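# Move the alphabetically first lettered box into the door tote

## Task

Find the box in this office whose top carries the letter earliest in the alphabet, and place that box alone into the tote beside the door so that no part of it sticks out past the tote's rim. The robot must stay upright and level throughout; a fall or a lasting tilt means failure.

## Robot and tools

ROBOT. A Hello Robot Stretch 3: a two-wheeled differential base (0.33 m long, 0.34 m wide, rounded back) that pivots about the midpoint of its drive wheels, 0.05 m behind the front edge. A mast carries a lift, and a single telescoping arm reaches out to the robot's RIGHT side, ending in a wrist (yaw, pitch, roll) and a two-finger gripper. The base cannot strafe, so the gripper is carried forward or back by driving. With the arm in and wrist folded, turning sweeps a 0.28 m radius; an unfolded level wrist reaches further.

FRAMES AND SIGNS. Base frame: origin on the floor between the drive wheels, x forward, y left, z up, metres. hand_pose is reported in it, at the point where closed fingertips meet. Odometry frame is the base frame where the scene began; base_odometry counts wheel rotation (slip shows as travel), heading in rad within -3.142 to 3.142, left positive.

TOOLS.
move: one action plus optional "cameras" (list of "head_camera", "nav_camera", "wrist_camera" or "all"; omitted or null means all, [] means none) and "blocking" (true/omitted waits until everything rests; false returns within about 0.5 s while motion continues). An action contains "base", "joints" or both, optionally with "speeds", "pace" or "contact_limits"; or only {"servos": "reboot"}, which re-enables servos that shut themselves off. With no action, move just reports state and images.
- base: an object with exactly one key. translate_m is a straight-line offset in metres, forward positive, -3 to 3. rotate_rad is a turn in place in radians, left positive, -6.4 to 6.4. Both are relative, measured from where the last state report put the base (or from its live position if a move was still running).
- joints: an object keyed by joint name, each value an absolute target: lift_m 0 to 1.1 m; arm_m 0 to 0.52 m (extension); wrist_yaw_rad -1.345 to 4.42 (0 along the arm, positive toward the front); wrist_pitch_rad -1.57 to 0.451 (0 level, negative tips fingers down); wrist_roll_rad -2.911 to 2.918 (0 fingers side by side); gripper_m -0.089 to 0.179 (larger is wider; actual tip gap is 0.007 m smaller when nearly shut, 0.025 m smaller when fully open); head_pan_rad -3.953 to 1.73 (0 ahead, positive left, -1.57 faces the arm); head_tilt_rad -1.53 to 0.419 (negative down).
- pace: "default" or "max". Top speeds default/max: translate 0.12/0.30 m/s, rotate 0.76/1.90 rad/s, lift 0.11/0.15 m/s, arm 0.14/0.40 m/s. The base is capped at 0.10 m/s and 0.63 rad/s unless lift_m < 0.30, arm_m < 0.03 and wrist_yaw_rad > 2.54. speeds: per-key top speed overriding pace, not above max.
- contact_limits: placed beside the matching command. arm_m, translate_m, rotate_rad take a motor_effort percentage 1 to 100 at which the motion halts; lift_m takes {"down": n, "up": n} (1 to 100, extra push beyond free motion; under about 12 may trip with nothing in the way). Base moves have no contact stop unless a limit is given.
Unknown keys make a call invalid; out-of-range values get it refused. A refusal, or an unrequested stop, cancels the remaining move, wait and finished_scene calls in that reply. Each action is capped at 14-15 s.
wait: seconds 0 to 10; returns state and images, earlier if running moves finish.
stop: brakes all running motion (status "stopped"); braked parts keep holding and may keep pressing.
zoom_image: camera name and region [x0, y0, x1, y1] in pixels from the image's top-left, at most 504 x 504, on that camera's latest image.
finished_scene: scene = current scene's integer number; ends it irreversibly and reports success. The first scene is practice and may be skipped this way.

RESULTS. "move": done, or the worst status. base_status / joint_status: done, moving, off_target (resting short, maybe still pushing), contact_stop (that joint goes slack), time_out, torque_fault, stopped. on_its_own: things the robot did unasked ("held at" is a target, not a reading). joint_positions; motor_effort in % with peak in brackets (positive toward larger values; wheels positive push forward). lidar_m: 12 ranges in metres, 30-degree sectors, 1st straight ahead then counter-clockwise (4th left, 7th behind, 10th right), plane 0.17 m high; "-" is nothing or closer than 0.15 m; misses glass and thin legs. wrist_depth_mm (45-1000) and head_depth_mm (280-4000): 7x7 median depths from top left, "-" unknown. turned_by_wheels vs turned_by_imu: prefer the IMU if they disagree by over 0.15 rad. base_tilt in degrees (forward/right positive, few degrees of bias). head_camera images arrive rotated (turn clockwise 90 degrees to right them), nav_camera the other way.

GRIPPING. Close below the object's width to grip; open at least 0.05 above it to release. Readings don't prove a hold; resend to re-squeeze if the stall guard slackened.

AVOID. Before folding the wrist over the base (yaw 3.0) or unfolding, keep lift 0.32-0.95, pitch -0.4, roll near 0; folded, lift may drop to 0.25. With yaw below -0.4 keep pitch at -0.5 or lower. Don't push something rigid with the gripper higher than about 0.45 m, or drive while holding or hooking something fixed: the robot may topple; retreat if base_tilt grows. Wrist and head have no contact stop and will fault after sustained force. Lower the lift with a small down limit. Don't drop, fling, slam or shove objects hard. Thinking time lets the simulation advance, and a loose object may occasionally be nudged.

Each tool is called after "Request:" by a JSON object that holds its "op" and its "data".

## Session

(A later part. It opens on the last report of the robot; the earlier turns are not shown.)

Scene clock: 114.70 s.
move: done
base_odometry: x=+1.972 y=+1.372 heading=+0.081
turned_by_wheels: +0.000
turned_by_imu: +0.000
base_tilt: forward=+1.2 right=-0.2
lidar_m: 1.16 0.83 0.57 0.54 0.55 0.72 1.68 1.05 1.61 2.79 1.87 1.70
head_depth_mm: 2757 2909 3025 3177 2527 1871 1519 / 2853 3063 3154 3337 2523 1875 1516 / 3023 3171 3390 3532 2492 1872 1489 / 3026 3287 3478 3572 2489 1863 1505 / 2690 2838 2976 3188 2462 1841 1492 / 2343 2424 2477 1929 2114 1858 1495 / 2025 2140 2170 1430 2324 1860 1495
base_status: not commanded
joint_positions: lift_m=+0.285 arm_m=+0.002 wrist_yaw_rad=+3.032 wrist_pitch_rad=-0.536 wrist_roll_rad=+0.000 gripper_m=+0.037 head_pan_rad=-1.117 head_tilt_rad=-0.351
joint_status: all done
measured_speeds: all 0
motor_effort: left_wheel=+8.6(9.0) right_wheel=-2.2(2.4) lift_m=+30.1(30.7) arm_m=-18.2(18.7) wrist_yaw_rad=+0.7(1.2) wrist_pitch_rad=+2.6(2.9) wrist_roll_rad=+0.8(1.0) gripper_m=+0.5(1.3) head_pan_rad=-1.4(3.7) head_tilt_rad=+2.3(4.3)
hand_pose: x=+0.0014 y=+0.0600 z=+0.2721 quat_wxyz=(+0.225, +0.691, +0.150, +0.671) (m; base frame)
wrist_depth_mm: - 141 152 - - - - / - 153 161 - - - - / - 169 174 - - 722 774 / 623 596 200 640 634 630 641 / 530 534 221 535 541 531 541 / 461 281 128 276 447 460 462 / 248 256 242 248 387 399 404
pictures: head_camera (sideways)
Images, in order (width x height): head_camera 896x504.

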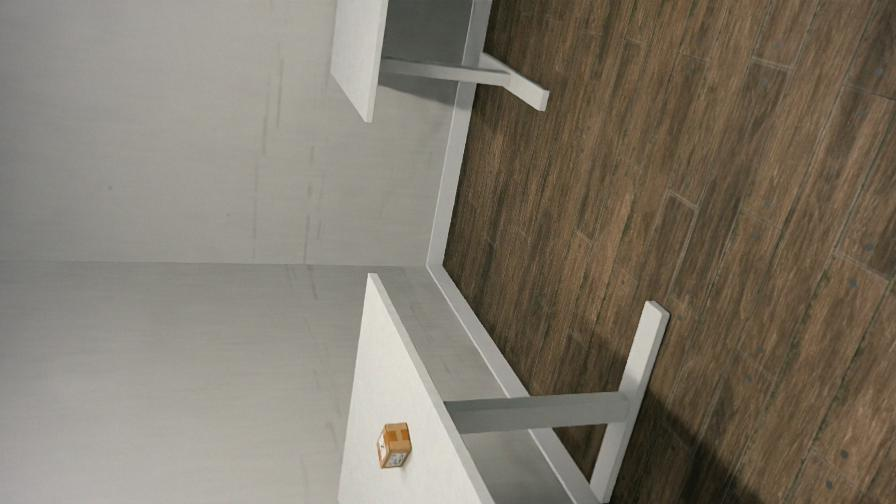

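Request:
{"op": "zoom_image", "data": {"camera": "head_camera", "region": [355, 405, 435, 485]}}

Request:
{"op": "move", "data": {"joints": {"head_pan_rad": -1.55, "head_tilt_rad": -0.3}, "pace": "max", "cameras": ["head_camera"]}}

Request:
{"op": "zoom_image", "data": {"camera": "head_camera", "region": [330, 60, 430, 160]}}

Request:
{"op": "zoom_image", "data": {"camera": "head_camera", "region": [330, 160, 430, 260]}}

Request:
{"op": "zoom_image", "data": {"camera": "head_camera", "region": [330, 260, 430, 360]}}

Scaled by 6.300 from the camera's 896x504 image, which has a finer 1280x720 frame.

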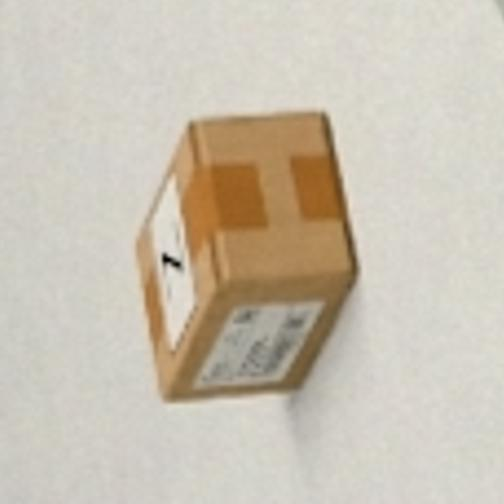

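Scene clock: 125.30 s.
move: done
base_odometry: x=+1.972 y=+1.372 heading=+0.081
turned_by_wheels: +0.000
turned_by_imu: +0.001
base_tilt: forward=+0.8 right=-0.3
lidar_m: 1.16 0.83 0.57 0.54 0.55 0.72 1.68 1.05 1.61 2.80 1.87 1.70
head_depth_mm: 2839 2948 3099 3306 2758 2023 1588 / 2839 2986 3151 3313 2742 2003 1580 / 2813 3004 3163 3329 2769 1987 1573 / 2830 2962 3104 3321 2733 1985 1575 / 2809 3041 3140 3366 2735 1967 1581 / 2857 3001 3157 3301 2713 1980 1558 / 2875 2983 3162 3399 2648 1957 1553
base_status: not commanded
joint_positions: lift_m=+0.285 arm_m=+0.002 wrist_yaw_rad=+3.032 wrist_pitch_rad=-0.536 wrist_roll_rad=+0.000 gripper_m=+0.037 head_pan_rad=-1.554 head_tilt_rad=-0.301
joint_status: all done
measured_speeds: all 0
motor_effort: left_wheel=+8.8(9.0) right_wheel=-2.1(2.5) lift_m=+28.2(28.8) arm_m=-16.9(17.6) wrist_yaw_rad=+0.8(1.2) wrist_pitch_rad=+2.6(2.9) wrist_roll_rad=+0.8(1.0) gripper_m=+0.2(1.1) head_pan_rad=-1.9(4.6) head_tilt_rad=+3.1(5.9)
hand_pose: x=+0.0014 y=+0.0600 z=+0.2721 quat_wxyz=(+0.225, +0.691, +0.150, +0.671) (m; base frame)
wrist_depth_mm: - 140 152 - - - - / - 154 161 - - - - / - 170 174 - - 729 751 / 617 599 201 639 639 636 632 / 543 540 221 544 538 531 539 / 457 283 128 274 449 464 461 / 249 255 242 246 386 404 406
pictures: head_camera (sideways)
Images, in order (width x height): head_camera 896x504.

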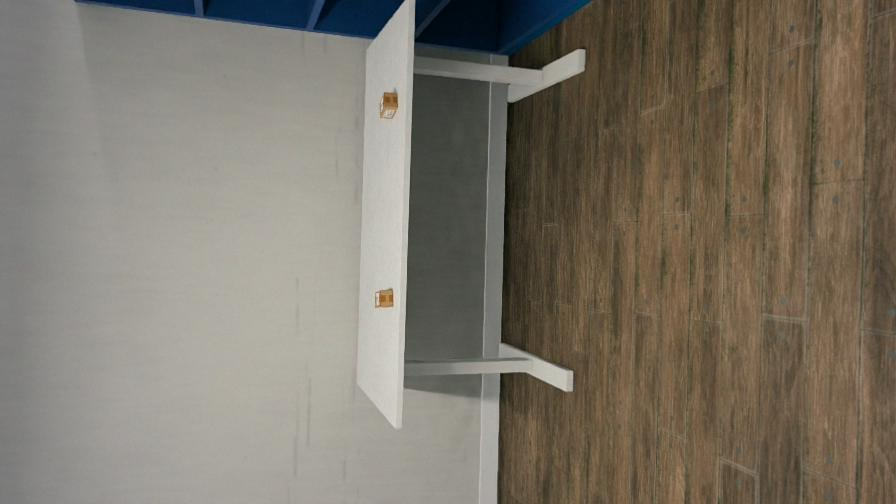

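Scaled by 5.040 from the camera's 896x504 image, which has a finer 1280x720 frame.

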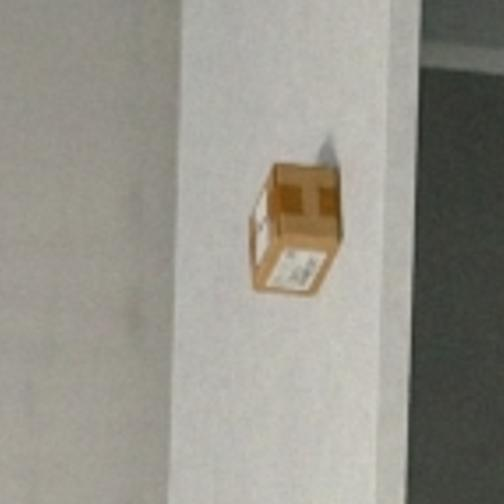

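Scaled by 5.040 from the camera's 896x504 image, which has a finer 1280x720 frame.

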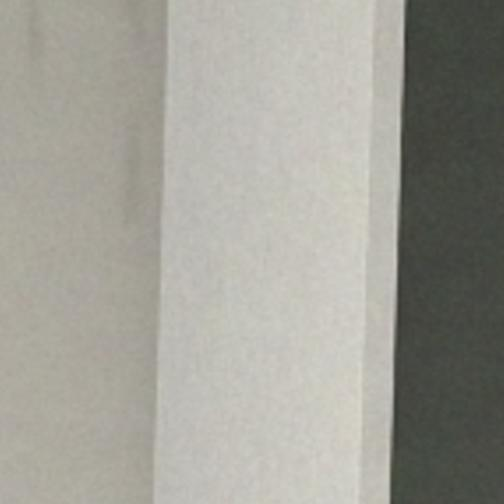

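Scaled by 5.040 from the camera's 896x504 image, which has a finer 1280x720 frame.

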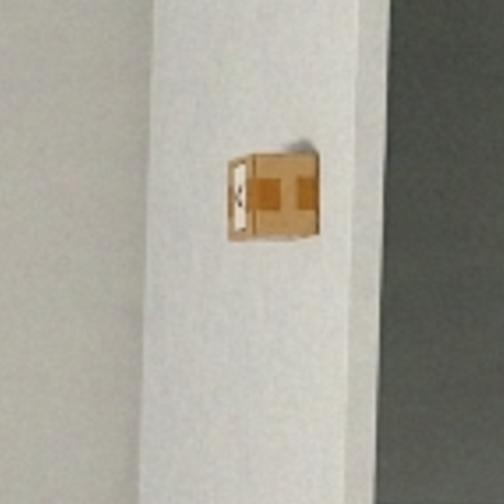

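Request:
{"op": "move", "data": {"base": {"rotate_rad": -1.523}, "joints": {"head_pan_rad": -0.19, "head_tilt_rad": -0.42}, "pace": "max", "cameras": []}}

Request:
{"op": "move", "data": {"base": {"translate_m": 1.384}, "pace": "max", "contact_limits": {"translate_m": 50}, "cameras": ["head_camera"]}}

Request:
{"op": "zoom_image", "data": {"camera": "head_camera", "region": [390, 384, 510, 504]}}

Request:
{"op": "zoom_image", "data": {"camera": "head_camera", "region": [390, 0, 510, 120]}}

Request:
{"op": "move", "data": {"joints": {"head_pan_rad": 1.7, "head_tilt_rad": -0.42}, "pace": "max", "cameras": ["head_camera"]}}

Request:
{"op": "zoom_image", "data": {"camera": "head_camera", "region": [320, 270, 480, 430]}}

Scene clock: 153.23 s.
move: done
base_odometry: x=+1.972 y=+1.372 heading=-1.442
turned_by_wheels: -1.523
turned_by_imu: -1.515
base_tilt: forward=+1.0 right=-0.3
lidar_m: 2.80 1.86 1.67 1.16 0.78 0.56 0.54 0.56 0.77 2.00 1.05 1.61
head_depth_mm: 2742 2205 2340 2531 2205 1751 1428 / 2820 3043 3189 3011 2228 1749 1425 / 2833 3068 2959 3031 2199 1740 1421 / 2723 3012 3120 3163 2220 1722 1417 / 2736 2985 3128 3097 2253 1727 1415 / 2750 2945 3082 3094 2212 1717 1409 / 2736 2895 2846 2902 2206 1721 1405
base_status: done
joint_positions: lift_m=+0.285 arm_m=+0.002 wrist_yaw_rad=+3.032 wrist_pitch_rad=-0.536 wrist_roll_rad=+0.000 gripper_m=+0.037 head_pan_rad=-0.176 head_tilt_rad=-0.418
joint_status: all done
measured_speeds: translate_m=+0.000 rotate_rad=+0.000 lift_m=+0.000 arm_m=+0.000 wrist_yaw_rad=+0.000 wrist_pitch_rad=+0.000 wrist_roll_rad=+0.000 head_pan_rad=-0.024 head_tilt_rad=+0.000
motor_effort: left_wheel=+9.0(18.4) right_wheel=-8.8(16.0) lift_m=+25.6(26.9) arm_m=-21.9(22.6) wrist_yaw_rad=+0.4(1.4) wrist_pitch_rad=+2.7(3.0) wrist_roll_rad=+0.7(1.1) gripper_m=+0.2(1.3) head_pan_rad=-3.1(4.9) head_tilt_rad=-1.7(4.4)
hand_pose: x=+0.0014 y=+0.0600 z=+0.2721 quat_wxyz=(+0.225, +0.691, +0.150, +0.671) (m; base frame)
wrist_depth_mm: - 140 - - - - - / - 155 913 - - - - / 745 177 203 796 793 798 773 / 641 613 202 642 651 637 638 / 543 536 221 538 532 540 533 / 466 282 128 275 445 463 460 / 248 256 242 248 388 404 403
pictures: none
No camera images: "cameras" was empty.

Scene clock: 159.23 s.
move: done
base_odometry: x=+2.151 y=-0.001 heading=-1.441
turned_by_wheels: +0.000
turned_by_imu: -0.001
base_tilt: forward=+0.9 right=-0.1
lidar_m: 1.84 1.47 1.68 1.18 1.60 1.62 1.91 1.98 1.33 0.95 1.29 1.35
head_depth_mm: 1653 1792 1899 1404 1831 1712 1418 / 1619 1745 1864 1406 2142 1736 1406 / 1623 1723 1864 1411 2132 1739 1426 / 1590 1709 1817 1382 2122 1739 1417 / 1568 1685 1807 1378 2099 1715 1422 / 1552 1658 1771 1385 2057 1712 1403 / 1521 1636 1736 1361 2047 1709 1415
base_status: done
joint_positions: lift_m=+0.285 arm_m=+0.002 wrist_yaw_rad=+3.032 wrist_pitch_rad=-0.536 wrist_roll_rad=+0.000 gripper_m=+0.037 head_pan_rad=-0.190 head_tilt_rad=-0.420
joint_status: not commanded
measured_speeds: all 0
motor_effort: left_wheel=+10.0(18.5) right_wheel=-2.4(10.2) lift_m=+22.7(25.9) arm_m=-16.5(21.8) wrist_yaw_rad=+0.6(1.4) wrist_pitch_rad=+2.7(3.0) wrist_roll_rad=+1.0(1.0) gripper_m=-0.1(1.9) head_pan_rad=-2.3(5.1) head_tilt_rad=-0.9(3.0)
contact_limits: translate_m 50 (maximum 100)
hand_pose: x=+0.0014 y=+0.0600 z=+0.2721 quat_wxyz=(+0.225, +0.691, +0.150, +0.671) (m; base frame)
wrist_depth_mm: - 140 - - - - - / - 156 932 - - - - / 788 177 202 787 789 803 805 / 640 616 201 646 645 643 642 / 534 539 221 529 537 534 530 / 466 284 128 274 444 464 460 / 247 254 241 247 385 405 406
pictures: head_camera (sideways)
Images, in order (width x height): head_camera 896x504.

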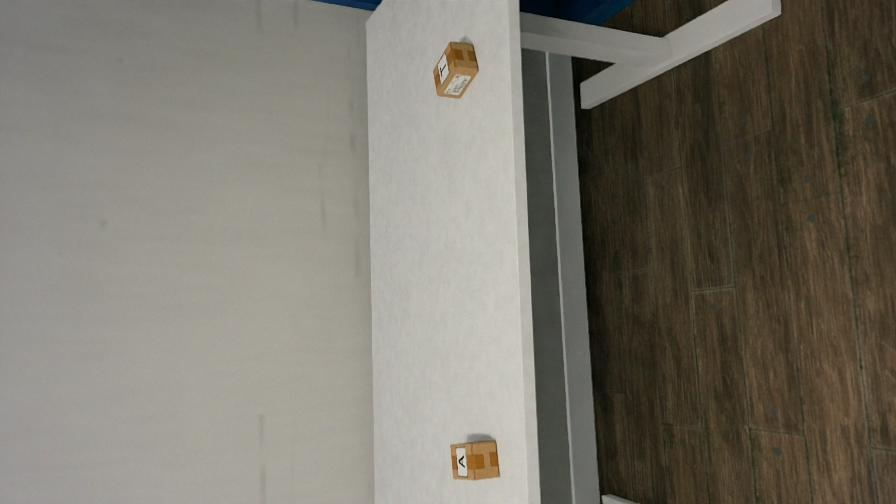

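Scaled by 4.200 from the camera's 896x504 image, which has a finer 1280x720 frame.

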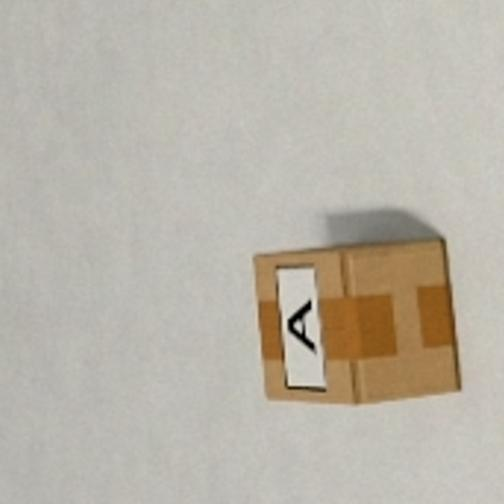

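Scaled by 4.200 from the camera's 896x504 image, which has a finer 1280x720 frame.

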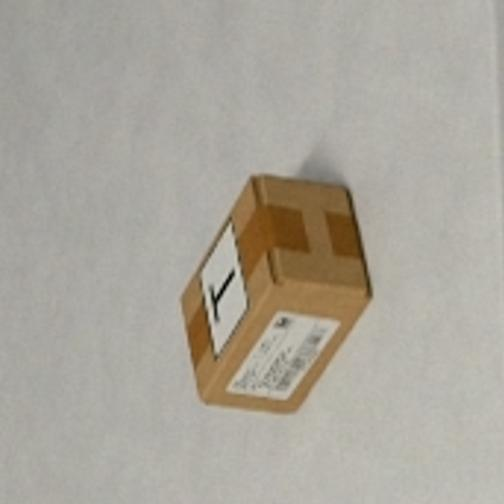

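Scene clock: 160.33 s.
move: done
base_odometry: x=+2.151 y=-0.001 heading=-1.441
turned_by_wheels: +0.000
turned_by_imu: +0.000
base_tilt: forward=+1.0 right=+0.0
lidar_m: 1.84 1.47 1.67 1.18 1.60 1.62 1.91 1.98 1.32 0.95 1.28 1.35
head_depth_mm: 1331 1417 1517 1075 1766 1728 1442 / 1357 1452 1534 1075 1810 1618 1406 / 1381 1477 1558 1069 1906 1723 1419 / 1408 1517 1616 1040 1943 1722 1414 / 1435 1548 1612 1062 1977 1726 1424 / 1469 1582 1659 1124 2016 1772 - / - - - - - - -
base_status: not commanded
joint_positions: lift_m=+0.285 arm_m=+0.002 wrist_yaw_rad=+3.032 wrist_pitch_rad=-0.536 wrist_roll_rad=+0.000 gripper_m=+0.037 head_pan_rad=+1.738 head_tilt_rad=-0.420
joint_status: all done
measured_speeds: all 0
motor_effort: left_wheel=+10.0(10.3) right_wheel=-2.7(2.7) lift_m=+22.2(22.9) arm_m=-15.5(16.4) wrist_yaw_rad=+0.6(1.3) wrist_pitch_rad=+2.6(3.0) wrist_roll_rad=+0.7(1.0) gripper_m=+1.1(1.1) head_pan_rad=-2.1(5.7) head_tilt_rad=-1.6(3.1)
contact_limits: translate_m 50 (maximum 100)
hand_pose: x=+0.0014 y=+0.0600 z=+0.2721 quat_wxyz=(+0.225, +0.691, +0.150, +0.671) (m; base frame)
wrist_depth_mm: - 141 - - - - - / - 155 928 - - - - / 806 177 202 783 802 779 787 / 639 622 202 644 639 637 643 / 531 542 220 529 537 531 530 / 454 283 127 277 449 463 455 / 247 253 241 248 387 400 399
pictures: head_camera (sideways)
Images, in order (width x height): head_camera 896x504.

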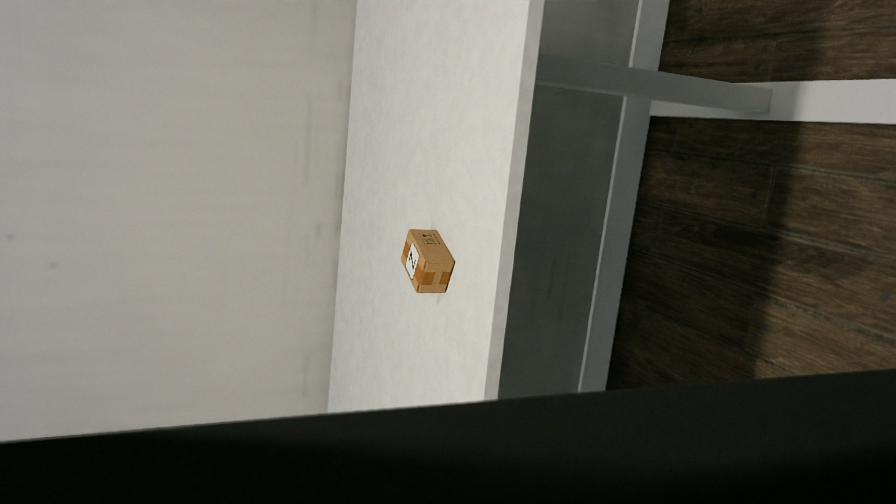

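Scaled by 3.150 from the camera's 896x504 image, which has a finer 1280x720 frame.

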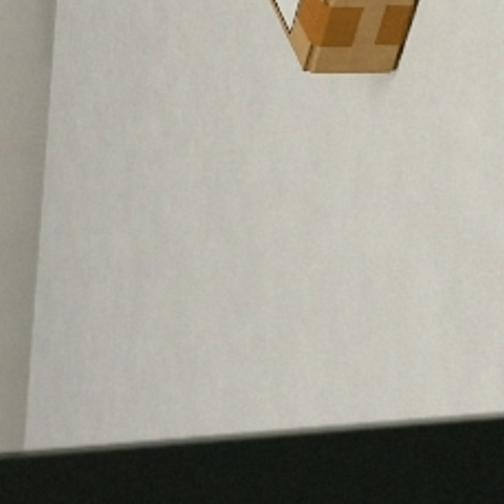

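Request:
{"op": "move", "data": {"base": {"rotate_rad": 0.319}, "joints": {"head_pan_rad": -1.5, "head_tilt_rad": -0.6}, "pace": "max", "cameras": []}}

Request:
{"op": "move", "data": {"base": {"translate_m": 0.438}, "pace": "max", "contact_limits": {"translate_m": 50}, "cameras": []}}

Request:
{"op": "move", "data": {"base": {"rotate_rad": 1.292}, "joints": {"lift_m": 0.85, "wrist_pitch_rad": -0.4}, "pace": "max", "cameras": ["head_camera"]}}

Request:
{"op": "move", "data": {"joints": {"wrist_yaw_rad": 0.0, "gripper_m": 0.17}, "pace": "max", "cameras": ["head_camera"]}}

Request:
{"op": "zoom_image", "data": {"camera": "head_camera", "region": [350, 180, 550, 380]}}

Request:
{"op": "move", "data": {"joints": {"wrist_pitch_rad": -0.6, "arm_m": 0.2}, "pace": "max", "cameras": ["wrist_camera"]}}

Scene clock: 197.50 s.
move: done
base_odometry: x=+2.151 y=-0.001 heading=-1.123
turned_by_wheels: +0.319
turned_by_imu: +0.318
base_tilt: forward=+1.0 right=-0.2
lidar_m: 1.47 1.82 1.18 1.62 1.92 1.91 1.92 1.32 0.95 1.41 1.29 1.56
head_depth_mm: 1181 1119 1408 1331 1218 1380 1270 / 1222 1119 1471 1327 1634 1429 1262 / 1274 1121 1541 1316 1659 1456 1265 / 1333 1204 1607 1376 1651 1473 1261 / 1380 1197 1630 1481 1698 1472 1256 / 1270 1278 1477 1480 1679 1469 1241 / 1110 1185 1316 1502 1716 1471 1252
base_status: done
joint_positions: lift_m=+0.285 arm_m=+0.002 wrist_yaw_rad=+3.032 wrist_pitch_rad=-0.536 wrist_roll_rad=+0.000 gripper_m=+0.037 head_pan_rad=-1.516 head_tilt_rad=-0.603
joint_status: all done
measured_speeds: translate_m=+0.000 rotate_rad=+0.000 lift_m=+0.000 arm_m=+0.000 wrist_yaw_rad=+0.000 wrist_pitch_rad=+0.000 wrist_roll_rad=+0.000 head_pan_rad=+0.024 head_tilt_rad=+0.000
motor_effort: left_wheel=-8.3(15.7) right_wheel=+9.3(15.2) lift_m=+21.0(21.1) arm_m=-11.9(12.3) wrist_yaw_rad=+0.7(1.5) wrist_pitch_rad=+2.5(2.9) wrist_roll_rad=+0.8(1.1) gripper_m=+0.1(1.2) head_pan_rad=+3.2(4.7) head_tilt_rad=-0.8(5.6)
hand_pose: x=+0.0014 y=+0.0600 z=+0.2721 quat_wxyz=(+0.225, +0.691, +0.150, +0.671) (m; base frame)
wrist_depth_mm: - 141 - - - - - / - 155 935 - - - - / 821 176 202 807 787 790 803 / 637 614 201 638 633 645 630 / 542 531 219 531 537 534 535 / 466 281 128 275 450 460 456 / 248 253 242 246 389 406 406
pictures: none
No camera images: "cameras" was empty.

Scene clock: 200.27 s.
move: done
base_odometry: x=+2.341 y=-0.395 heading=-1.123
turned_by_wheels: +0.000
turned_by_imu: +0.000
base_tilt: forward=+0.9 right=-0.1
lidar_m: 1.03 1.67 1.48 1.09 1.76 2.33 2.34 1.72 1.16 1.17 1.27 1.43
head_depth_mm: 1297 1223 1541 1380 1667 1463 1263 / 1333 1215 1590 1434 1683 1478 1267 / 1073 1153 1397 1440 1673 1470 1254 / 1030 1141 1277 1418 1637 1464 1262 / 1529 1456 1785 1947 1720 1473 1260 / 1611 1768 1795 1979 1785 1463 1250 / 1666 1806 1348 1041 1627 1476 1249
base_status: done
joint_positions: lift_m=+0.285 arm_m=+0.002 wrist_yaw_rad=+3.032 wrist_pitch_rad=-0.536 wrist_roll_rad=+0.000 gripper_m=+0.037 head_pan_rad=-1.501 head_tilt_rad=-0.602
joint_status: not commanded
measured_speeds: all 0
motor_effort: left_wheel=+2.0(9.9) right_wheel=+6.0(18.5) lift_m=+22.5(22.5) arm_m=-12.9(13.4) wrist_yaw_rad=+0.5(1.3) wrist_pitch_rad=+2.8(3.0) wrist_roll_rad=+0.8(1.1) gripper_m=+0.6(1.2) head_pan_rad=+2.8(4.4) head_tilt_rad=+2.8(3.5)
contact_limits: translate_m 50 (maximum 100)
hand_pose: x=+0.0014 y=+0.0600 z=+0.2721 quat_wxyz=(+0.225, +0.691, +0.150, +0.671) (m; base frame)
wrist_depth_mm: - 140 - - - - - / - 155 943 - - - - / 801 176 203 781 800 793 804 / 644 614 200 636 642 635 631 / 543 532 221 532 539 538 534 / 465 284 128 274 454 455 459 / 247 253 244 247 384 405 402
pictures: none
No camera images: "cameras" was empty.

Scene clock: 204.83 s.
move: done
base_odometry: x=+2.341 y=-0.395 heading=+0.169
turned_by_wheels: +1.292
turned_by_imu: +1.287
base_tilt: forward=+0.9 right=-0.1
lidar_m: 1.09 1.09 1.84 2.33 1.73 1.16 1.54 1.17 1.27 1.43 1.03 1.53
head_depth_mm: 1188 1307 1369 1004 842 1483 1321 / 1201 1314 1377 1022 843 1495 1292 / 1218 1337 1366 1005 868 1468 1321 / 1231 1364 1357 996 866 1478 1314 / 1252 1394 1361 1005 1420 1476 1290 / 1276 1410 1354 996 1629 1475 1257 / 1286 1426 1581 992 1685 1464 1255
base_status: done
joint_positions: lift_m=+0.850 arm_m=+0.002 wrist_yaw_rad=+3.032 wrist_pitch_rad=-0.420 wrist_roll_rad=+0.000 gripper_m=+0.037 head_pan_rad=-1.500 head_tilt_rad=-0.600
joint_status: all done
measured_speeds: all 0
motor_effort: left_wheel=-8.1(14.5) right_wheel=+7.3(16.4) lift_m=+30.7(33.9) arm_m=-21.8(22.4) wrist_yaw_rad=+0.6(1.4) wrist_pitch_rad=+3.1(7.2) wrist_roll_rad=+0.7(1.1) gripper_m=+0.6(1.2) head_pan_rad=+3.5(4.4) head_tilt_rad=+1.8(3.4)
hand_pose: x=+0.0032 y=+0.0761 z=+0.8623 quat_wxyz=(+0.185, +0.698, +0.110, +0.683) (m; base frame)
wrist_depth_mm: - 137 - - - - - / - 147 - - - - - / - 160 - - - - - / - - 206 - - - - / - - 198 - - - - / - - 127 - - - - / - - 253 - - - -
pictures: head_camera (sideways)
Images, in order (width x height): head_camera 896x504.

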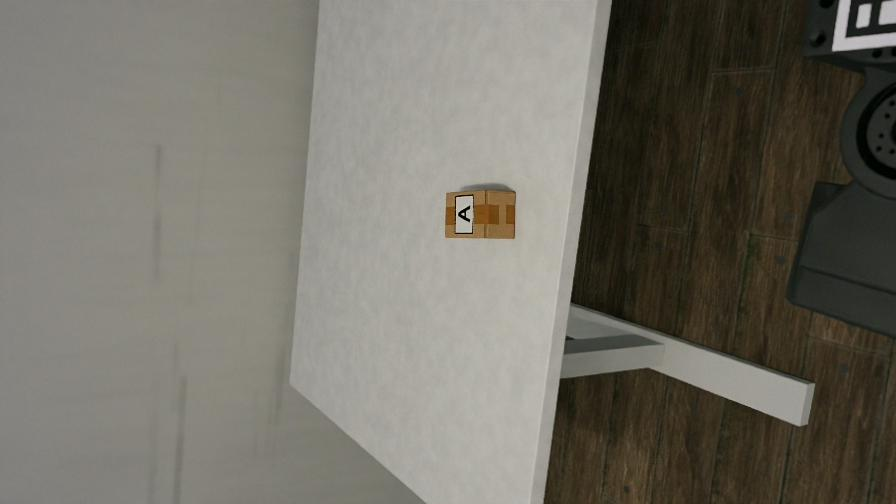

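Scene clock: 206.70 s.
move: done
base_odometry: x=+2.341 y=-0.395 heading=+0.169
turned_by_wheels: +0.000
turned_by_imu: +0.000
base_tilt: forward=+1.0 right=-0.2
lidar_m: 1.08 1.09 1.84 2.32 1.72 1.16 1.54 1.18 1.28 1.43 1.03 1.53
head_depth_mm: 1190 1293 1373 1005 847 1419 1317 / 1202 1307 1362 1003 844 1454 335 / 1226 1346 1357 1003 872 315 313 / 1232 1370 1356 1000 870 1398 1243 / 1252 1386 1347 996 1413 1430 1257 / 1274 1413 1357 995 1636 1461 1252 / 1293 1428 1602 995 1673 1475 1258
base_status: not commanded
joint_positions: lift_m=+0.850 arm_m=+0.002 wrist_yaw_rad=+0.003 wrist_pitch_rad=-0.420 wrist_roll_rad=+0.000 gripper_m=+0.170 head_pan_rad=-1.500 head_tilt_rad=-0.600
joint_status: all done
measured_speeds: all 0
motor_effort: left_wheel=-8.3(8.5) right_wheel=+7.7(7.8) lift_m=+29.9(31.0) arm_m=-20.2(21.6) wrist_yaw_rad=-2.1(6.7) wrist_pitch_rad=+3.5(3.8) wrist_roll_rad=+1.0(1.0) gripper_m=-1.4(94.2) head_pan_rad=+3.5(3.9) head_tilt_rad=+2.5(2.5)
hand_pose: x=-0.0208 y=-0.3709 z=+0.8623 quat_wxyz=(+0.692, +0.149, -0.691, -0.147) (m; base frame)
wrist_depth_mm: - - - - - - - / - - - - - - - / - - - - - - - / - - - - - - - / - - - - - - - / - 125 - - - 135 921 / 112 - - - - - 108
pictures: head_camera (sideways)
Images, in order (width x height): head_camera 896x504.

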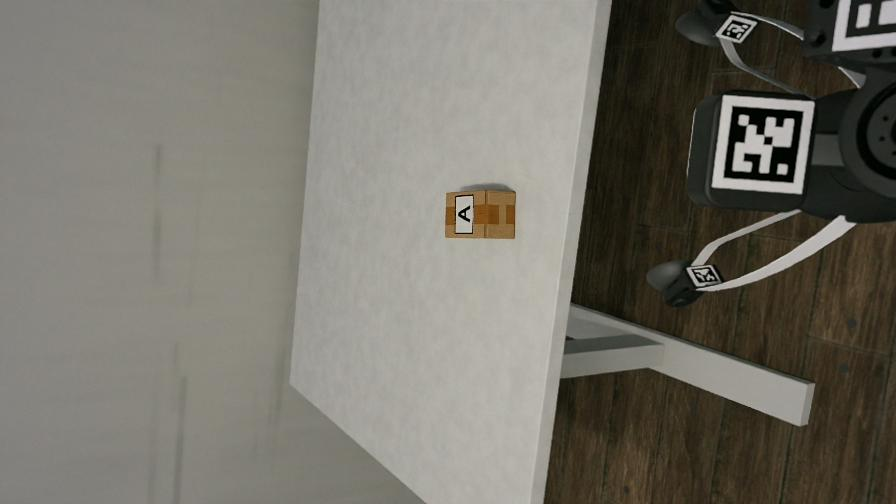

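Scaled by 2.520 from the camera's 896x504 image, which has a finer 1280x720 frame.

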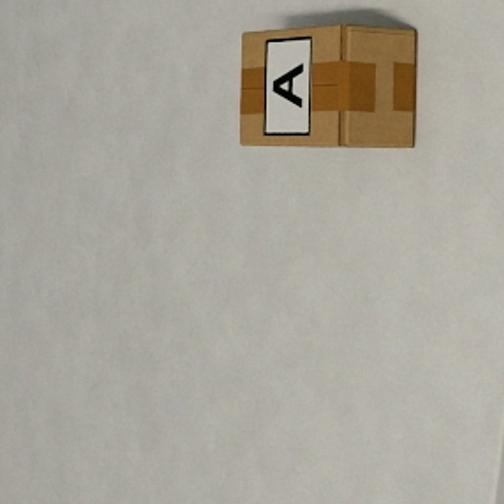

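Scene clock: 208.40 s.
move: done
base_odometry: x=+2.341 y=-0.395 heading=+0.169
turned_by_wheels: +0.000
turned_by_imu: +0.000
base_tilt: forward=+1.0 right=-0.1
lidar_m: 1.09 1.09 1.84 2.33 1.72 1.16 1.54 1.17 1.28 1.43 1.03 1.53
head_depth_mm: 1187 1309 1371 1005 358 1393 1268 / 1205 1321 1370 1001 366 1404 1268 / 1218 1340 1353 1005 480 1405 1263 / 1228 1362 1355 999 868 1478 1268 / 1262 1396 1347 1001 1424 1468 1260 / 1273 1410 1354 998 1635 1471 1261 / 1296 1427 1589 991 1657 1476 1259
base_status: not commanded
joint_positions: lift_m=+0.850 arm_m=+0.200 wrist_yaw_rad=+0.003 wrist_pitch_rad=-0.612 wrist_roll_rad=+0.000 gripper_m=+0.170 head_pan_rad=-1.500 head_tilt_rad=-0.600
joint_status: all done
measured_speeds: all 0
motor_effort: left_wheel=-8.2(8.5) right_wheel=+7.8(7.8) lift_m=+29.0(30.0) arm_m=+23.1(25.2) wrist_yaw_rad=-1.4(2.4) wrist_pitch_rad=+2.1(5.3) wrist_roll_rad=+0.8(1.0) gripper_m=-0.3(1.2) head_pan_rad=+2.8(4.4) head_tilt_rad=+1.1(2.5)
hand_pose: x=-0.0211 y=-0.5408 z=+0.8217 quat_wxyz=(+0.675, +0.214, -0.674, -0.213) (m; base frame)
wrist_depth_mm: - - - - - - - / - - - - - - - / - - 336 - - - - / - - - - - - - / - - - - - - - / - 125 - - - 135 116 / 112 886 908 900 904 889 108
pictures: wrist_camera
Images, in order (width x height): wrist_camera 644x364.

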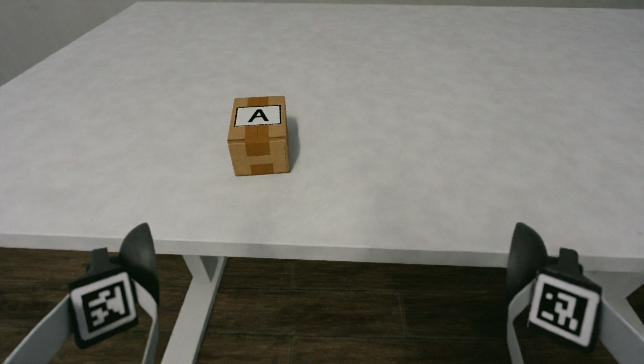

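Request:
{"op": "move", "data": {"base": {"translate_m": 0.06}, "joints": {"lift_m": 0.776, "wrist_yaw_rad": 0.11}, "pace": "max", "cameras": []}}

Request:
{"op": "move", "data": {"joints": {"arm_m": 0.31}, "speeds": {"arm_m": 0.3}, "contact_limits": {"arm_m": 45}, "cameras": ["wrist_camera"]}}

Request:
{"op": "move", "data": {"joints": {"arm_m": 0.413}, "speeds": {"arm_m": 0.2}, "contact_limits": {"arm_m": 45}, "cameras": ["wrist_camera"]}}

Request:
{"op": "move", "data": {"joints": {"gripper_m": 0.0}, "cameras": ["wrist_camera"]}}

Scene clock: 244.10 s.
move: done
base_odometry: x=+2.400 y=-0.385 heading=+0.169
turned_by_wheels: +0.000
turned_by_imu: +0.001
base_tilt: forward=+1.0 right=-0.2
lidar_m: 1.04 1.03 1.80 2.33 1.76 1.21 1.60 1.23 1.31 1.03 1.01 1.47
head_depth_mm: 1189 1304 1377 1001 413 402 1221 / 1205 1320 1376 1004 411 410 1267 / 1220 1338 1374 1001 527 438 1267 / 1234 1365 1357 1006 844 1477 1271 / 1250 1391 1360 998 1367 1450 1259 / 1271 1404 1525 997 1677 1474 1250 / 1293 1431 1606 1034 1679 1468 1254
base_status: done
joint_positions: lift_m=+0.776 arm_m=+0.200 wrist_yaw_rad=+0.107 wrist_pitch_rad=-0.613 wrist_roll_rad=+0.000 gripper_m=+0.170 head_pan_rad=-1.500 head_tilt_rad=-0.600
joint_status: all done
measured_speeds: all 0
motor_effort: left_wheel=+4.4(9.4) right_wheel=+6.2(13.0) lift_m=+20.9(25.9) arm_m=+20.9(21.6) wrist_yaw_rad=+2.9(8.0) wrist_pitch_rad=+2.1(2.4) wrist_roll_rad=+0.8(1.0) gripper_m=+0.1(1.0) head_pan_rad=+2.7(3.9) head_tilt_rad=+0.7(2.1)
hand_pose: x=-0.0006 y=-0.5395 z=+0.7475 quat_wxyz=(+0.685, +0.249, -0.661, -0.177) (m; base frame)
wrist_depth_mm: - - - - - - - / - - - 289 290 - - / - - - - - - - / - - - - - - - / - - - - - - - / - 125 941 948 944 135 876 / 112 815 824 839 837 811 108
pictures: none
No camera images: "cameras" was empty.

Scene clock: 246.17 s.
move: done
base_odometry: x=+2.400 y=-0.385 heading=+0.169
turned_by_wheels: +0.000
turned_by_imu: +0.000
base_tilt: forward=+0.8 right=-0.1
lidar_m: 1.04 1.03 1.81 2.32 1.75 1.22 1.60 1.23 1.32 1.03 1.02 1.47
head_depth_mm: 1190 1298 1371 1007 445 409 1240 / 1211 1319 1365 969 500 1474 1263 / 1217 1339 1366 1002 647 1468 1267 / 1241 1364 1363 1001 1626 1479 1258 / 1253 1389 1349 995 1373 1427 1257 / 1271 1406 1525 1000 1673 1477 1265 / 1295 1424 1614 1034 1669 1473 1260
base_status: not commanded
joint_positions: lift_m=+0.776 arm_m=+0.310 wrist_yaw_rad=+0.107 wrist_pitch_rad=-0.613 wrist_roll_rad=+0.000 gripper_m=+0.170 head_pan_rad=-1.500 head_tilt_rad=-0.600
joint_status: all done
measured_speeds: all 0
motor_effort: left_wheel=+4.3(4.4) right_wheel=+6.4(6.4) lift_m=+24.5(24.5) arm_m=+22.7(25.8) wrist_yaw_rad=+3.1(3.6) wrist_pitch_rad=+2.2(2.6) wrist_roll_rad=+0.9(0.9) gripper_m=+0.5(1.0) head_pan_rad=+2.1(4.0) head_tilt_rad=+0.1(2.2)
contact_limits: arm_m 45 (drawing in: default 39, maximum 55; extending or still: default 49, maximum 70)
hand_pose: x=-0.0006 y=-0.6495 z=+0.7475 quat_wxyz=(+0.685, +0.249, -0.661, -0.177) (m; base frame)
wrist_depth_mm: - - - - - - - / - - - - - - - / - - - 210 210 - - / - - - 217 - - - / - - - - - - - / - 122 - - - 135 114 / 111 839 810 805 - - 107
pictures: wrist_camera
Images, in order (width x height): wrist_camera 644x364.

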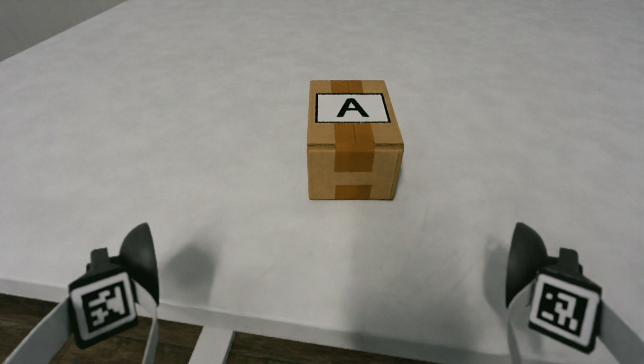

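Scene clock: 248.17 s.
move: done
base_odometry: x=+2.400 y=-0.385 heading=+0.169
turned_by_wheels: +0.000
turned_by_imu: +0.000
base_tilt: forward=+1.0 right=-0.1
lidar_m: 1.04 1.03 1.81 2.33 1.76 1.21 1.60 1.23 1.32 1.03 1.02 1.47
head_depth_mm: 1184 1309 1366 573 443 408 1236 / 1205 1320 1365 580 818 1471 1257 / 1226 1344 1363 744 841 1475 1263 / 1232 1359 1361 1006 1618 1469 1262 / 1256 1379 1358 1001 1381 1440 1255 / 1274 1414 1530 999 1673 1479 1260 / 1294 1441 1600 1034 1679 1475 1250
base_status: not commanded
joint_positions: lift_m=+0.776 arm_m=+0.413 wrist_yaw_rad=+0.107 wrist_pitch_rad=-0.613 wrist_roll_rad=+0.000 gripper_m=+0.170 head_pan_rad=-1.500 head_tilt_rad=-0.600
joint_status: all done
measured_speeds: all 0
motor_effort: left_wheel=+4.1(4.5) right_wheel=+5.9(6.5) lift_m=+27.1(27.3) arm_m=+23.2(25.3) wrist_yaw_rad=+3.1(3.8) wrist_pitch_rad=+2.3(2.5) wrist_roll_rad=+0.8(1.1) gripper_m=-0.2(1.3) head_pan_rad=+3.2(3.8) head_tilt_rad=+0.6(1.5)
contact_limits: arm_m 45 (drawing in: default 39, maximum 55; extending or still: default 49, maximum 70)
hand_pose: x=-0.0006 y=-0.7525 z=+0.7475 quat_wxyz=(+0.685, +0.249, -0.661, -0.177) (m; base frame)
wrist_depth_mm: - - - - - - - / - - - - - - - / - - - - - - - / - - - 169 - - - / - - - 149 150 - - / - 122 - 131 130 135 114 / - - - 141 134 - 107
pictures: wrist_camera
Images, in order (width x height): wrist_camera 644x364.

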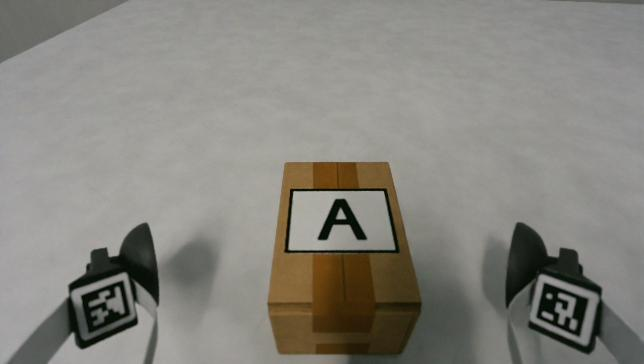

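Scene clock: 250.43 s.
move: done
base_odometry: x=+2.400 y=-0.385 heading=+0.169
turned_by_wheels: +0.000
turned_by_imu: +0.000
base_tilt: forward=+1.0 right=+0.0
lidar_m: 1.04 1.03 1.81 2.33 1.76 1.21 1.60 1.23 1.32 1.04 1.01 1.47
head_depth_mm: 1191 1297 1370 573 442 408 1239 / 1198 1319 1368 582 822 1472 1261 / 1222 1337 1374 737 843 1467 1259 / 1234 1353 1380 1002 1630 1480 1267 / 1249 1394 1352 996 1379 1446 1261 / 1276 1395 1509 994 1680 1475 1259 / 1288 1427 1599 1032 1667 1466 1256
base_status: not commanded
joint_positions: lift_m=+0.776 arm_m=+0.413 wrist_yaw_rad=+0.107 wrist_pitch_rad=-0.610 wrist_roll_rad=+0.000 gripper_m=+0.002 head_pan_rad=-1.500 head_tilt_rad=-0.600
joint_status: all done
measured_speeds: all 0
motor_effort: left_wheel=+4.1(4.5) right_wheel=+5.7(6.6) lift_m=+30.4(30.6) arm_m=+20.8(23.2) wrist_yaw_rad=+3.1(3.5) wrist_pitch_rad=+1.4(2.6) wrist_roll_rad=+0.8(1.1) gripper_m=-29.4(99.2) head_pan_rad=+2.7(3.9) head_tilt_rad=+0.5(1.4)
contact_limits: arm_m 45 (drawing in: default 39, maximum 55; extending or still: default 49, maximum 70)
hand_pose: x=-0.0006 y=-0.7531 z=+0.7483 quat_wxyz=(+0.685, +0.248, -0.662, -0.176) (m; base frame)
wrist_depth_mm: - - - - - - - / - - - - - - - / - - - - - - - / - - - 177 - - - / - - 149 151 150 - - / - - 131 132 128 - - / - 97 - 145 139 - -
pictures: wrist_camera
Images, in order (width x height): wrist_camera 644x364.

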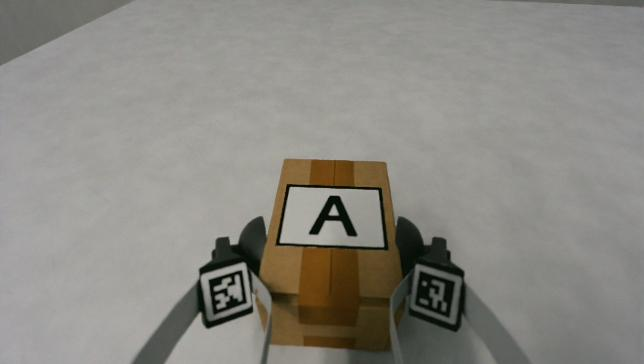

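Request:
{"op": "move", "data": {"joints": {"lift_m": 0.832}, "pace": "max", "cameras": []}}

Request:
{"op": "move", "data": {"joints": {"arm_m": 0.0, "wrist_yaw_rad": 1.4, "wrist_pitch_rad": -0.4}, "speeds": {"arm_m": 0.3, "wrist_yaw_rad": 1.5}, "cameras": ["wrist_camera"]}}

Request:
{"op": "move", "data": {"base": {"rotate_rad": 1.811}, "joints": {"wrist_yaw_rad": 2.62, "lift_m": 0.33}, "pace": "max", "cameras": []}}

Request:
{"op": "move", "data": {"base": {"translate_m": 1.886}, "joints": {"lift_m": 0.285}, "pace": "max", "contact_limits": {"translate_m": 50}, "cameras": []}}

Request:
{"op": "move", "data": {"base": {"rotate_rad": 1.2416}, "pace": "max", "cameras": []}}

Request:
{"op": "move", "data": {"base": {"translate_m": 1.77}, "joints": {"head_pan_rad": -1.57, "head_tilt_rad": -0.8}, "pace": "max", "contact_limits": {"translate_m": 50}, "cameras": []}}

Request:
{"op": "move", "data": {"base": {"rotate_rad": 1.57}, "joints": {"lift_m": 0.42}, "pace": "max", "cameras": ["head_camera"]}}

Scene clock: 273.27 s.
move: done
base_odometry: x=+2.400 y=-0.385 heading=+0.169
turned_by_wheels: +0.000
turned_by_imu: +0.001
base_tilt: forward=+1.0 right=-0.2
lidar_m: 1.04 1.03 1.80 2.33 1.75 1.21 1.60 1.23 1.32 1.03 1.01 1.47
head_depth_mm: 1185 1303 1375 475 796 1488 1265 / 1193 1324 1371 558 847 1476 1263 / 1218 1348 1356 856 871 1474 1261 / 1236 1364 1363 997 1645 1478 1256 / 1258 1387 1356 999 1370 1440 1265 / 1272 1409 1509 999 1667 1472 1261 / 1304 1421 1602 1037 1672 1473 1259
base_status: not commanded
joint_positions: lift_m=+0.832 arm_m=+0.413 wrist_yaw_rad=+0.107 wrist_pitch_rad=-0.621 wrist_roll_rad=+0.000 gripper_m=+0.004 head_pan_rad=-1.500 head_tilt_rad=-0.600
joint_status: all done
measured_speeds: all 0
motor_effort: left_wheel=+4.3(4.4) right_wheel=+6.0(6.4) lift_m=+31.0(33.8) arm_m=+17.1(18.7) wrist_yaw_rad=+3.0(3.6) wrist_pitch_rad=+3.6(4.1) wrist_roll_rad=+0.8(1.0) gripper_m=-14.4(15.8) head_pan_rad=+1.4(3.9) head_tilt_rad=-0.2(1.2)
contact_limits: arm_m 45 (drawing in: default 39, maximum 55; extending or still: default 49, maximum 70)
hand_pose: x=-0.0008 y=-0.7512 z=+0.8020 quat_wxyz=(+0.684, +0.252, -0.660, -0.180) (m; base frame)
wrist_depth_mm: - - - - - - - / - - - - - - - / - - - - - - - / - - - 179 - - - / - - 152 153 150 - - / - - 130 134 131 - - / - 94 - 147 - - -
pictures: none
No camera images: "cameras" was empty.

Scene clock: 276.97 s.
move: done
base_odometry: x=+2.400 y=-0.385 heading=+0.169
turned_by_wheels: +0.000
turned_by_imu: +0.001
base_tilt: forward=+0.9 right=-0.1
lidar_m: 1.04 1.03 1.80 2.32 1.76 1.21 1.60 1.23 1.32 1.03 1.01 1.47
head_depth_mm: 1187 1300 1370 1004 848 1483 1317 / 1198 1328 1374 1007 848 1480 1288 / 1221 1348 1378 1003 869 1480 1265 / 1236 1363 1358 998 1646 1481 1264 / 1253 1374 1366 1000 1383 1431 1253 / 1279 1407 1527 1001 1671 1476 1288 / 1293 1426 1600 1034 1678 1470 1260
base_status: not commanded
joint_positions: lift_m=+0.832 arm_m=+0.002 wrist_yaw_rad=+1.397 wrist_pitch_rad=-0.431 wrist_roll_rad=+0.000 gripper_m=+0.004 head_pan_rad=-1.500 head_tilt_rad=-0.600
joint_status: all done
joint sent to its limit — arm_m, lower limit.
measured_speeds: all 0
motor_effort: left_wheel=+4.3(4.5) right_wheel=+6.2(6.4) lift_m=+20.5(31.1) arm_m=-21.7(24.6) wrist_yaw_rad=+2.7(6.7) wrist_pitch_rad=+5.5(9.0) wrist_roll_rad=+0.8(1.1) gripper_m=-14.5(15.9) head_pan_rad=+2.3(3.7) head_tilt_rad=-0.3(1.9)
hand_pose: x=+0.1981 y=-0.1853 z=+0.8419 quat_wxyz=(+0.627, +0.560, -0.431, +0.329) (m; base frame)
wrist_depth_mm: - - - - - - - / - - - - - - - / - - - - - - - / - - - 179 - - - / - - 163 153 163 - - / - - 130 133 130 - - / - 103 - 154 925 - -
pictures: wrist_camera
Images, in order (width x height): wrist_camera 644x364.

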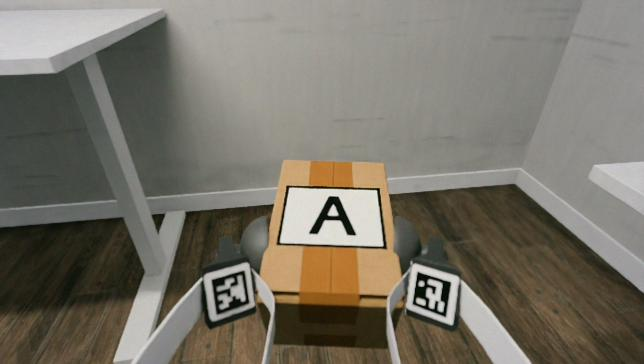

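Scene clock: 281.10 s.
move: done
base_odometry: x=+2.400 y=-0.385 heading=+1.979
turned_by_wheels: +1.810
turned_by_imu: +1.805
base_tilt: forward=+1.0 right=-0.1
lidar_m: 2.33 1.76 1.21 1.23 1.67 1.44 1.01 1.63 1.43 1.03 1.63 2.33
head_depth_mm: 1181 1286 1418 1575 1714 1482 1270 / 1228 1321 1227 1640 1758 1484 1266 / 1261 1376 1039 858 1693 1473 1259 / 1305 1400 1034 861 1742 1447 1261 / 1366 1450 1033 1889 1785 1481 1272 / 1414 1498 1025 2012 1796 1473 1263 / 1476 1560 978 2071 1771 1463 1258
base_status: done
joint_positions: lift_m=+0.330 arm_m=+0.002 wrist_yaw_rad=+2.617 wrist_pitch_rad=-0.428 wrist_roll_rad=+0.000 gripper_m=+0.004 head_pan_rad=-1.500 head_tilt_rad=-0.600
joint_status: all done
measured_speeds: all 0
motor_effort: left_wheel=-10.0(14.5) right_wheel=+10.5(15.6) lift_m=+20.0(22.8) arm_m=-21.5(22.5) wrist_yaw_rad=+3.2(10.0) wrist_pitch_rad=+5.1(5.6) wrist_roll_rad=+0.8(1.2) gripper_m=-14.1(15.9) head_pan_rad=+2.6(4.0) head_tilt_rad=-0.4(1.9)
hand_pose: x=+0.0905 y=+0.0463 z=+0.3403 quat_wxyz=(+0.325, +0.706, -0.034, +0.629) (m; base frame)
wrist_depth_mm: - - - - - - - / - - - - - - - / - - - - - - - / 846 830 849 181 833 842 837 / 680 678 163 154 163 683 687 / 568 565 131 133 130 570 576 / 207 104 459 154 466 472 485
pictures: none
No camera images: "cameras" was empty.

Scene clock: 289.03 s.
move: done
base_odometry: x=+1.651 y=+1.346 heading=+1.979
turned_by_wheels: +0.000
turned_by_imu: -0.001
base_tilt: forward=+1.0 right=-0.1
lidar_m: 0.51 0.58 0.98 0.96 0.85 1.51 2.89 2.06 1.43 1.07 0.60 0.51
head_depth_mm: 1555 1690 1867 2036 1798 1485 1266 / 1619 1759 1934 2101 1780 1484 1262 / 1540 1743 1955 2149 1776 1473 1272 / 1185 1305 1446 1652 1709 1485 1257 / 962 1039 1140 1253 1403 1439 1263 / 780 844 906 982 1095 1210 1222 / 691 733 778 808 906 984 1061
base_status: done
joint_positions: lift_m=+0.285 arm_m=+0.002 wrist_yaw_rad=+2.618 wrist_pitch_rad=-0.428 wrist_roll_rad=+0.000 gripper_m=+0.004 head_pan_rad=-1.500 head_tilt_rad=-0.600
joint_status: all done
measured_speeds: all 0
motor_effort: left_wheel=+6.2(12.5) right_wheel=+1.6(21.8) lift_m=+30.2(30.3) arm_m=-18.3(21.9) wrist_yaw_rad=+2.9(3.5) wrist_pitch_rad=+5.1(5.5) wrist_roll_rad=+0.9(1.1) gripper_m=-14.1(15.8) head_pan_rad=+1.8(3.9) head_tilt_rad=-2.7(2.8)
contact_limits: translate_m 50 (maximum 100)
hand_pose: x=+0.0904 y=+0.0464 z=+0.2953 quat_wxyz=(+0.325, +0.706, -0.033, +0.629) (m; base frame)
wrist_depth_mm: - - - - - - - / - - - - - - - / 958 - - - 947 - - / 761 762 745 180 755 - - / 609 620 621 153 163 586 478 / 516 513 131 134 130 518 448 / 204 104 274 154 418 441 424
pictures: none
No camera images: "cameras" was empty.

Scene clock: 290.93 s.
move: done
base_odometry: x=+1.651 y=+1.346 heading=-3.063
turned_by_wheels: +1.241
turned_by_imu: +1.237
base_tilt: forward=+1.0 right=-0.2
lidar_m: 1.43 0.84 1.49 2.37 2.98 2.00 1.42 0.81 0.55 0.51 0.52 0.66
head_depth_mm: 399 439 487 551 618 745 897 / 400 440 490 553 622 754 904 / 401 443 491 556 622 755 913 / 393 433 482 544 612 760 919 / 403 447 499 567 636 769 925 / 411 452 503 570 654 769 932 / 411 453 506 571 658 775 940
base_status: done
joint_positions: lift_m=+0.285 arm_m=+0.002 wrist_yaw_rad=+2.618 wrist_pitch_rad=-0.428 wrist_roll_rad=+0.000 gripper_m=+0.004 head_pan_rad=-1.500 head_tilt_rad=-0.600
joint_status: not commanded
measured_speeds: all 0
motor_effort: left_wheel=-9.4(17.4) right_wheel=+9.3(17.3) lift_m=+32.3(32.5) arm_m=-21.9(22.5) wrist_yaw_rad=+2.6(3.5) wrist_pitch_rad=+4.9(5.4) wrist_roll_rad=+0.9(1.0) gripper_m=-14.5(15.6) head_pan_rad=+2.2(3.0) head_tilt_rad=-2.9(3.5)
hand_pose: x=+0.0904 y=+0.0464 z=+0.2953 quat_wxyz=(+0.325, +0.706, -0.033, +0.629) (m; base frame)
wrist_depth_mm: - - - - - - - / - - - - - - - / - - - - 885 - - / 754 762 751 180 759 752 762 / 618 614 611 153 163 609 613 / 508 516 131 134 130 509 509 / 204 104 272 155 414 431 440
pictures: none
No camera images: "cameras" was empty.

Scene clock: 298.27 s.
move: done
base_odometry: x=-0.114 y=+1.206 heading=-3.063
turned_by_wheels: +0.000
turned_by_imu: -0.002
base_tilt: forward=+1.0 right=-0.2
lidar_m: 0.81 1.16 1.48 2.81 0.94 0.87 2.16 0.52 0.35 0.29 0.31 0.39
head_depth_mm: - 301 344 412 513 680 1007 / - - 310 396 508 674 994 / - - 302 362 450 619 978 / - 288 315 375 464 615 862 / - 287 313 374 436 612 889 / - - 312 373 433 605 878 / - - 311 371 429 598 862
base_status: done
joint_positions: lift_m=+0.285 arm_m=+0.002 wrist_yaw_rad=+2.618 wrist_pitch_rad=-0.428 wrist_roll_rad=+0.000 gripper_m=+0.004 head_pan_rad=-1.570 head_tilt_rad=-0.801
joint_status: all done
measured_speeds: all 0
motor_effort: left_wheel=+4.1(15.7) right_wheel=+0.2(15.6) lift_m=+27.9(32.3) arm_m=-14.2(21.9) wrist_yaw_rad=+2.7(3.4) wrist_pitch_rad=+5.4(5.4) wrist_roll_rad=+0.8(1.1) gripper_m=-14.8(16.2) head_pan_rad=-2.4(5.2) head_tilt_rad=-2.4(6.4)
contact_limits: translate_m 50 (maximum 100)
hand_pose: x=+0.0904 y=+0.0464 z=+0.2953 quat_wxyz=(+0.325, +0.706, -0.033, +0.629) (m; base frame)
wrist_depth_mm: - - - - - - - / - - - - - - - / - - - - - - - / 761 751 761 180 753 616 - / 610 601 615 152 163 594 593 / 504 517 130 133 130 518 513 / 205 104 274 154 417 434 438
pictures: none
No camera images: "cameras" was empty.

Scene clock: 301.37 s.
move: done
base_odometry: x=-0.114 y=+1.206 heading=-1.493
turned_by_wheels: +1.570
turned_by_imu: +1.565
base_tilt: forward=+0.8 right=-0.2
lidar_m: 3.02 0.96 0.87 2.39 0.53 0.35 0.29 0.31 0.39 0.81 1.16 1.46
head_depth_mm: 875 807 848 864 883 905 930 / 1030 1143 1270 1292 1263 1266 1145 / 1027 1162 1361 1613 1508 1316 1168 / 1017 1149 1330 1614 1476 1310 1161 / 1009 1150 1335 1588 1450 1279 1161 / 1003 1141 1322 1569 1510 1290 1162 / 1002 1133 1320 1570 1499 1309 1157
base_status: done
joint_positions: lift_m=+0.420 arm_m=+0.002 wrist_yaw_rad=+2.618 wrist_pitch_rad=-0.428 wrist_roll_rad=+0.000 gripper_m=+0.004 head_pan_rad=-1.570 head_tilt_rad=-0.801
joint_status: all done
measured_speeds: all 0
motor_effort: left_wheel=-9.1(14.8) right_wheel=+9.1(16.7) lift_m=+27.9(34.6) arm_m=-22.0(22.2) wrist_yaw_rad=+2.1(3.1) wrist_pitch_rad=+5.0(5.5) wrist_roll_rad=+0.8(1.1) gripper_m=-14.3(16.0) head_pan_rad=-1.7(3.9) head_tilt_rad=-1.6(2.9)
hand_pose: x=+0.0904 y=+0.0464 z=+0.4303 quat_wxyz=(+0.325, +0.706, -0.033, +0.629) (m; base frame)
wrist_depth_mm: - - - - 829 - - / - - - - - - - / - - - - - - - / - - - 179 - - - / 816 813 805 154 163 807 795 / 664 672 131 134 130 664 669 / 206 104 573 154 551 556 570
pictures: head_camera (sideways)
Images, in order (width x height): head_camera 896x504.

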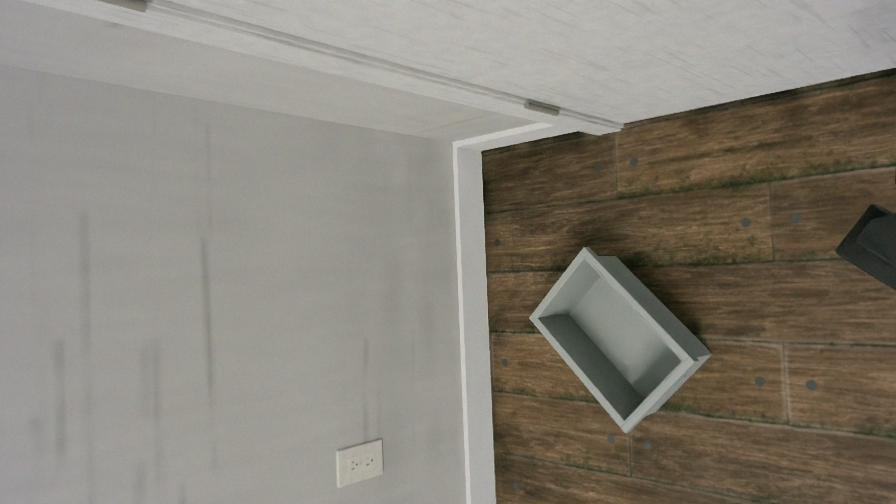

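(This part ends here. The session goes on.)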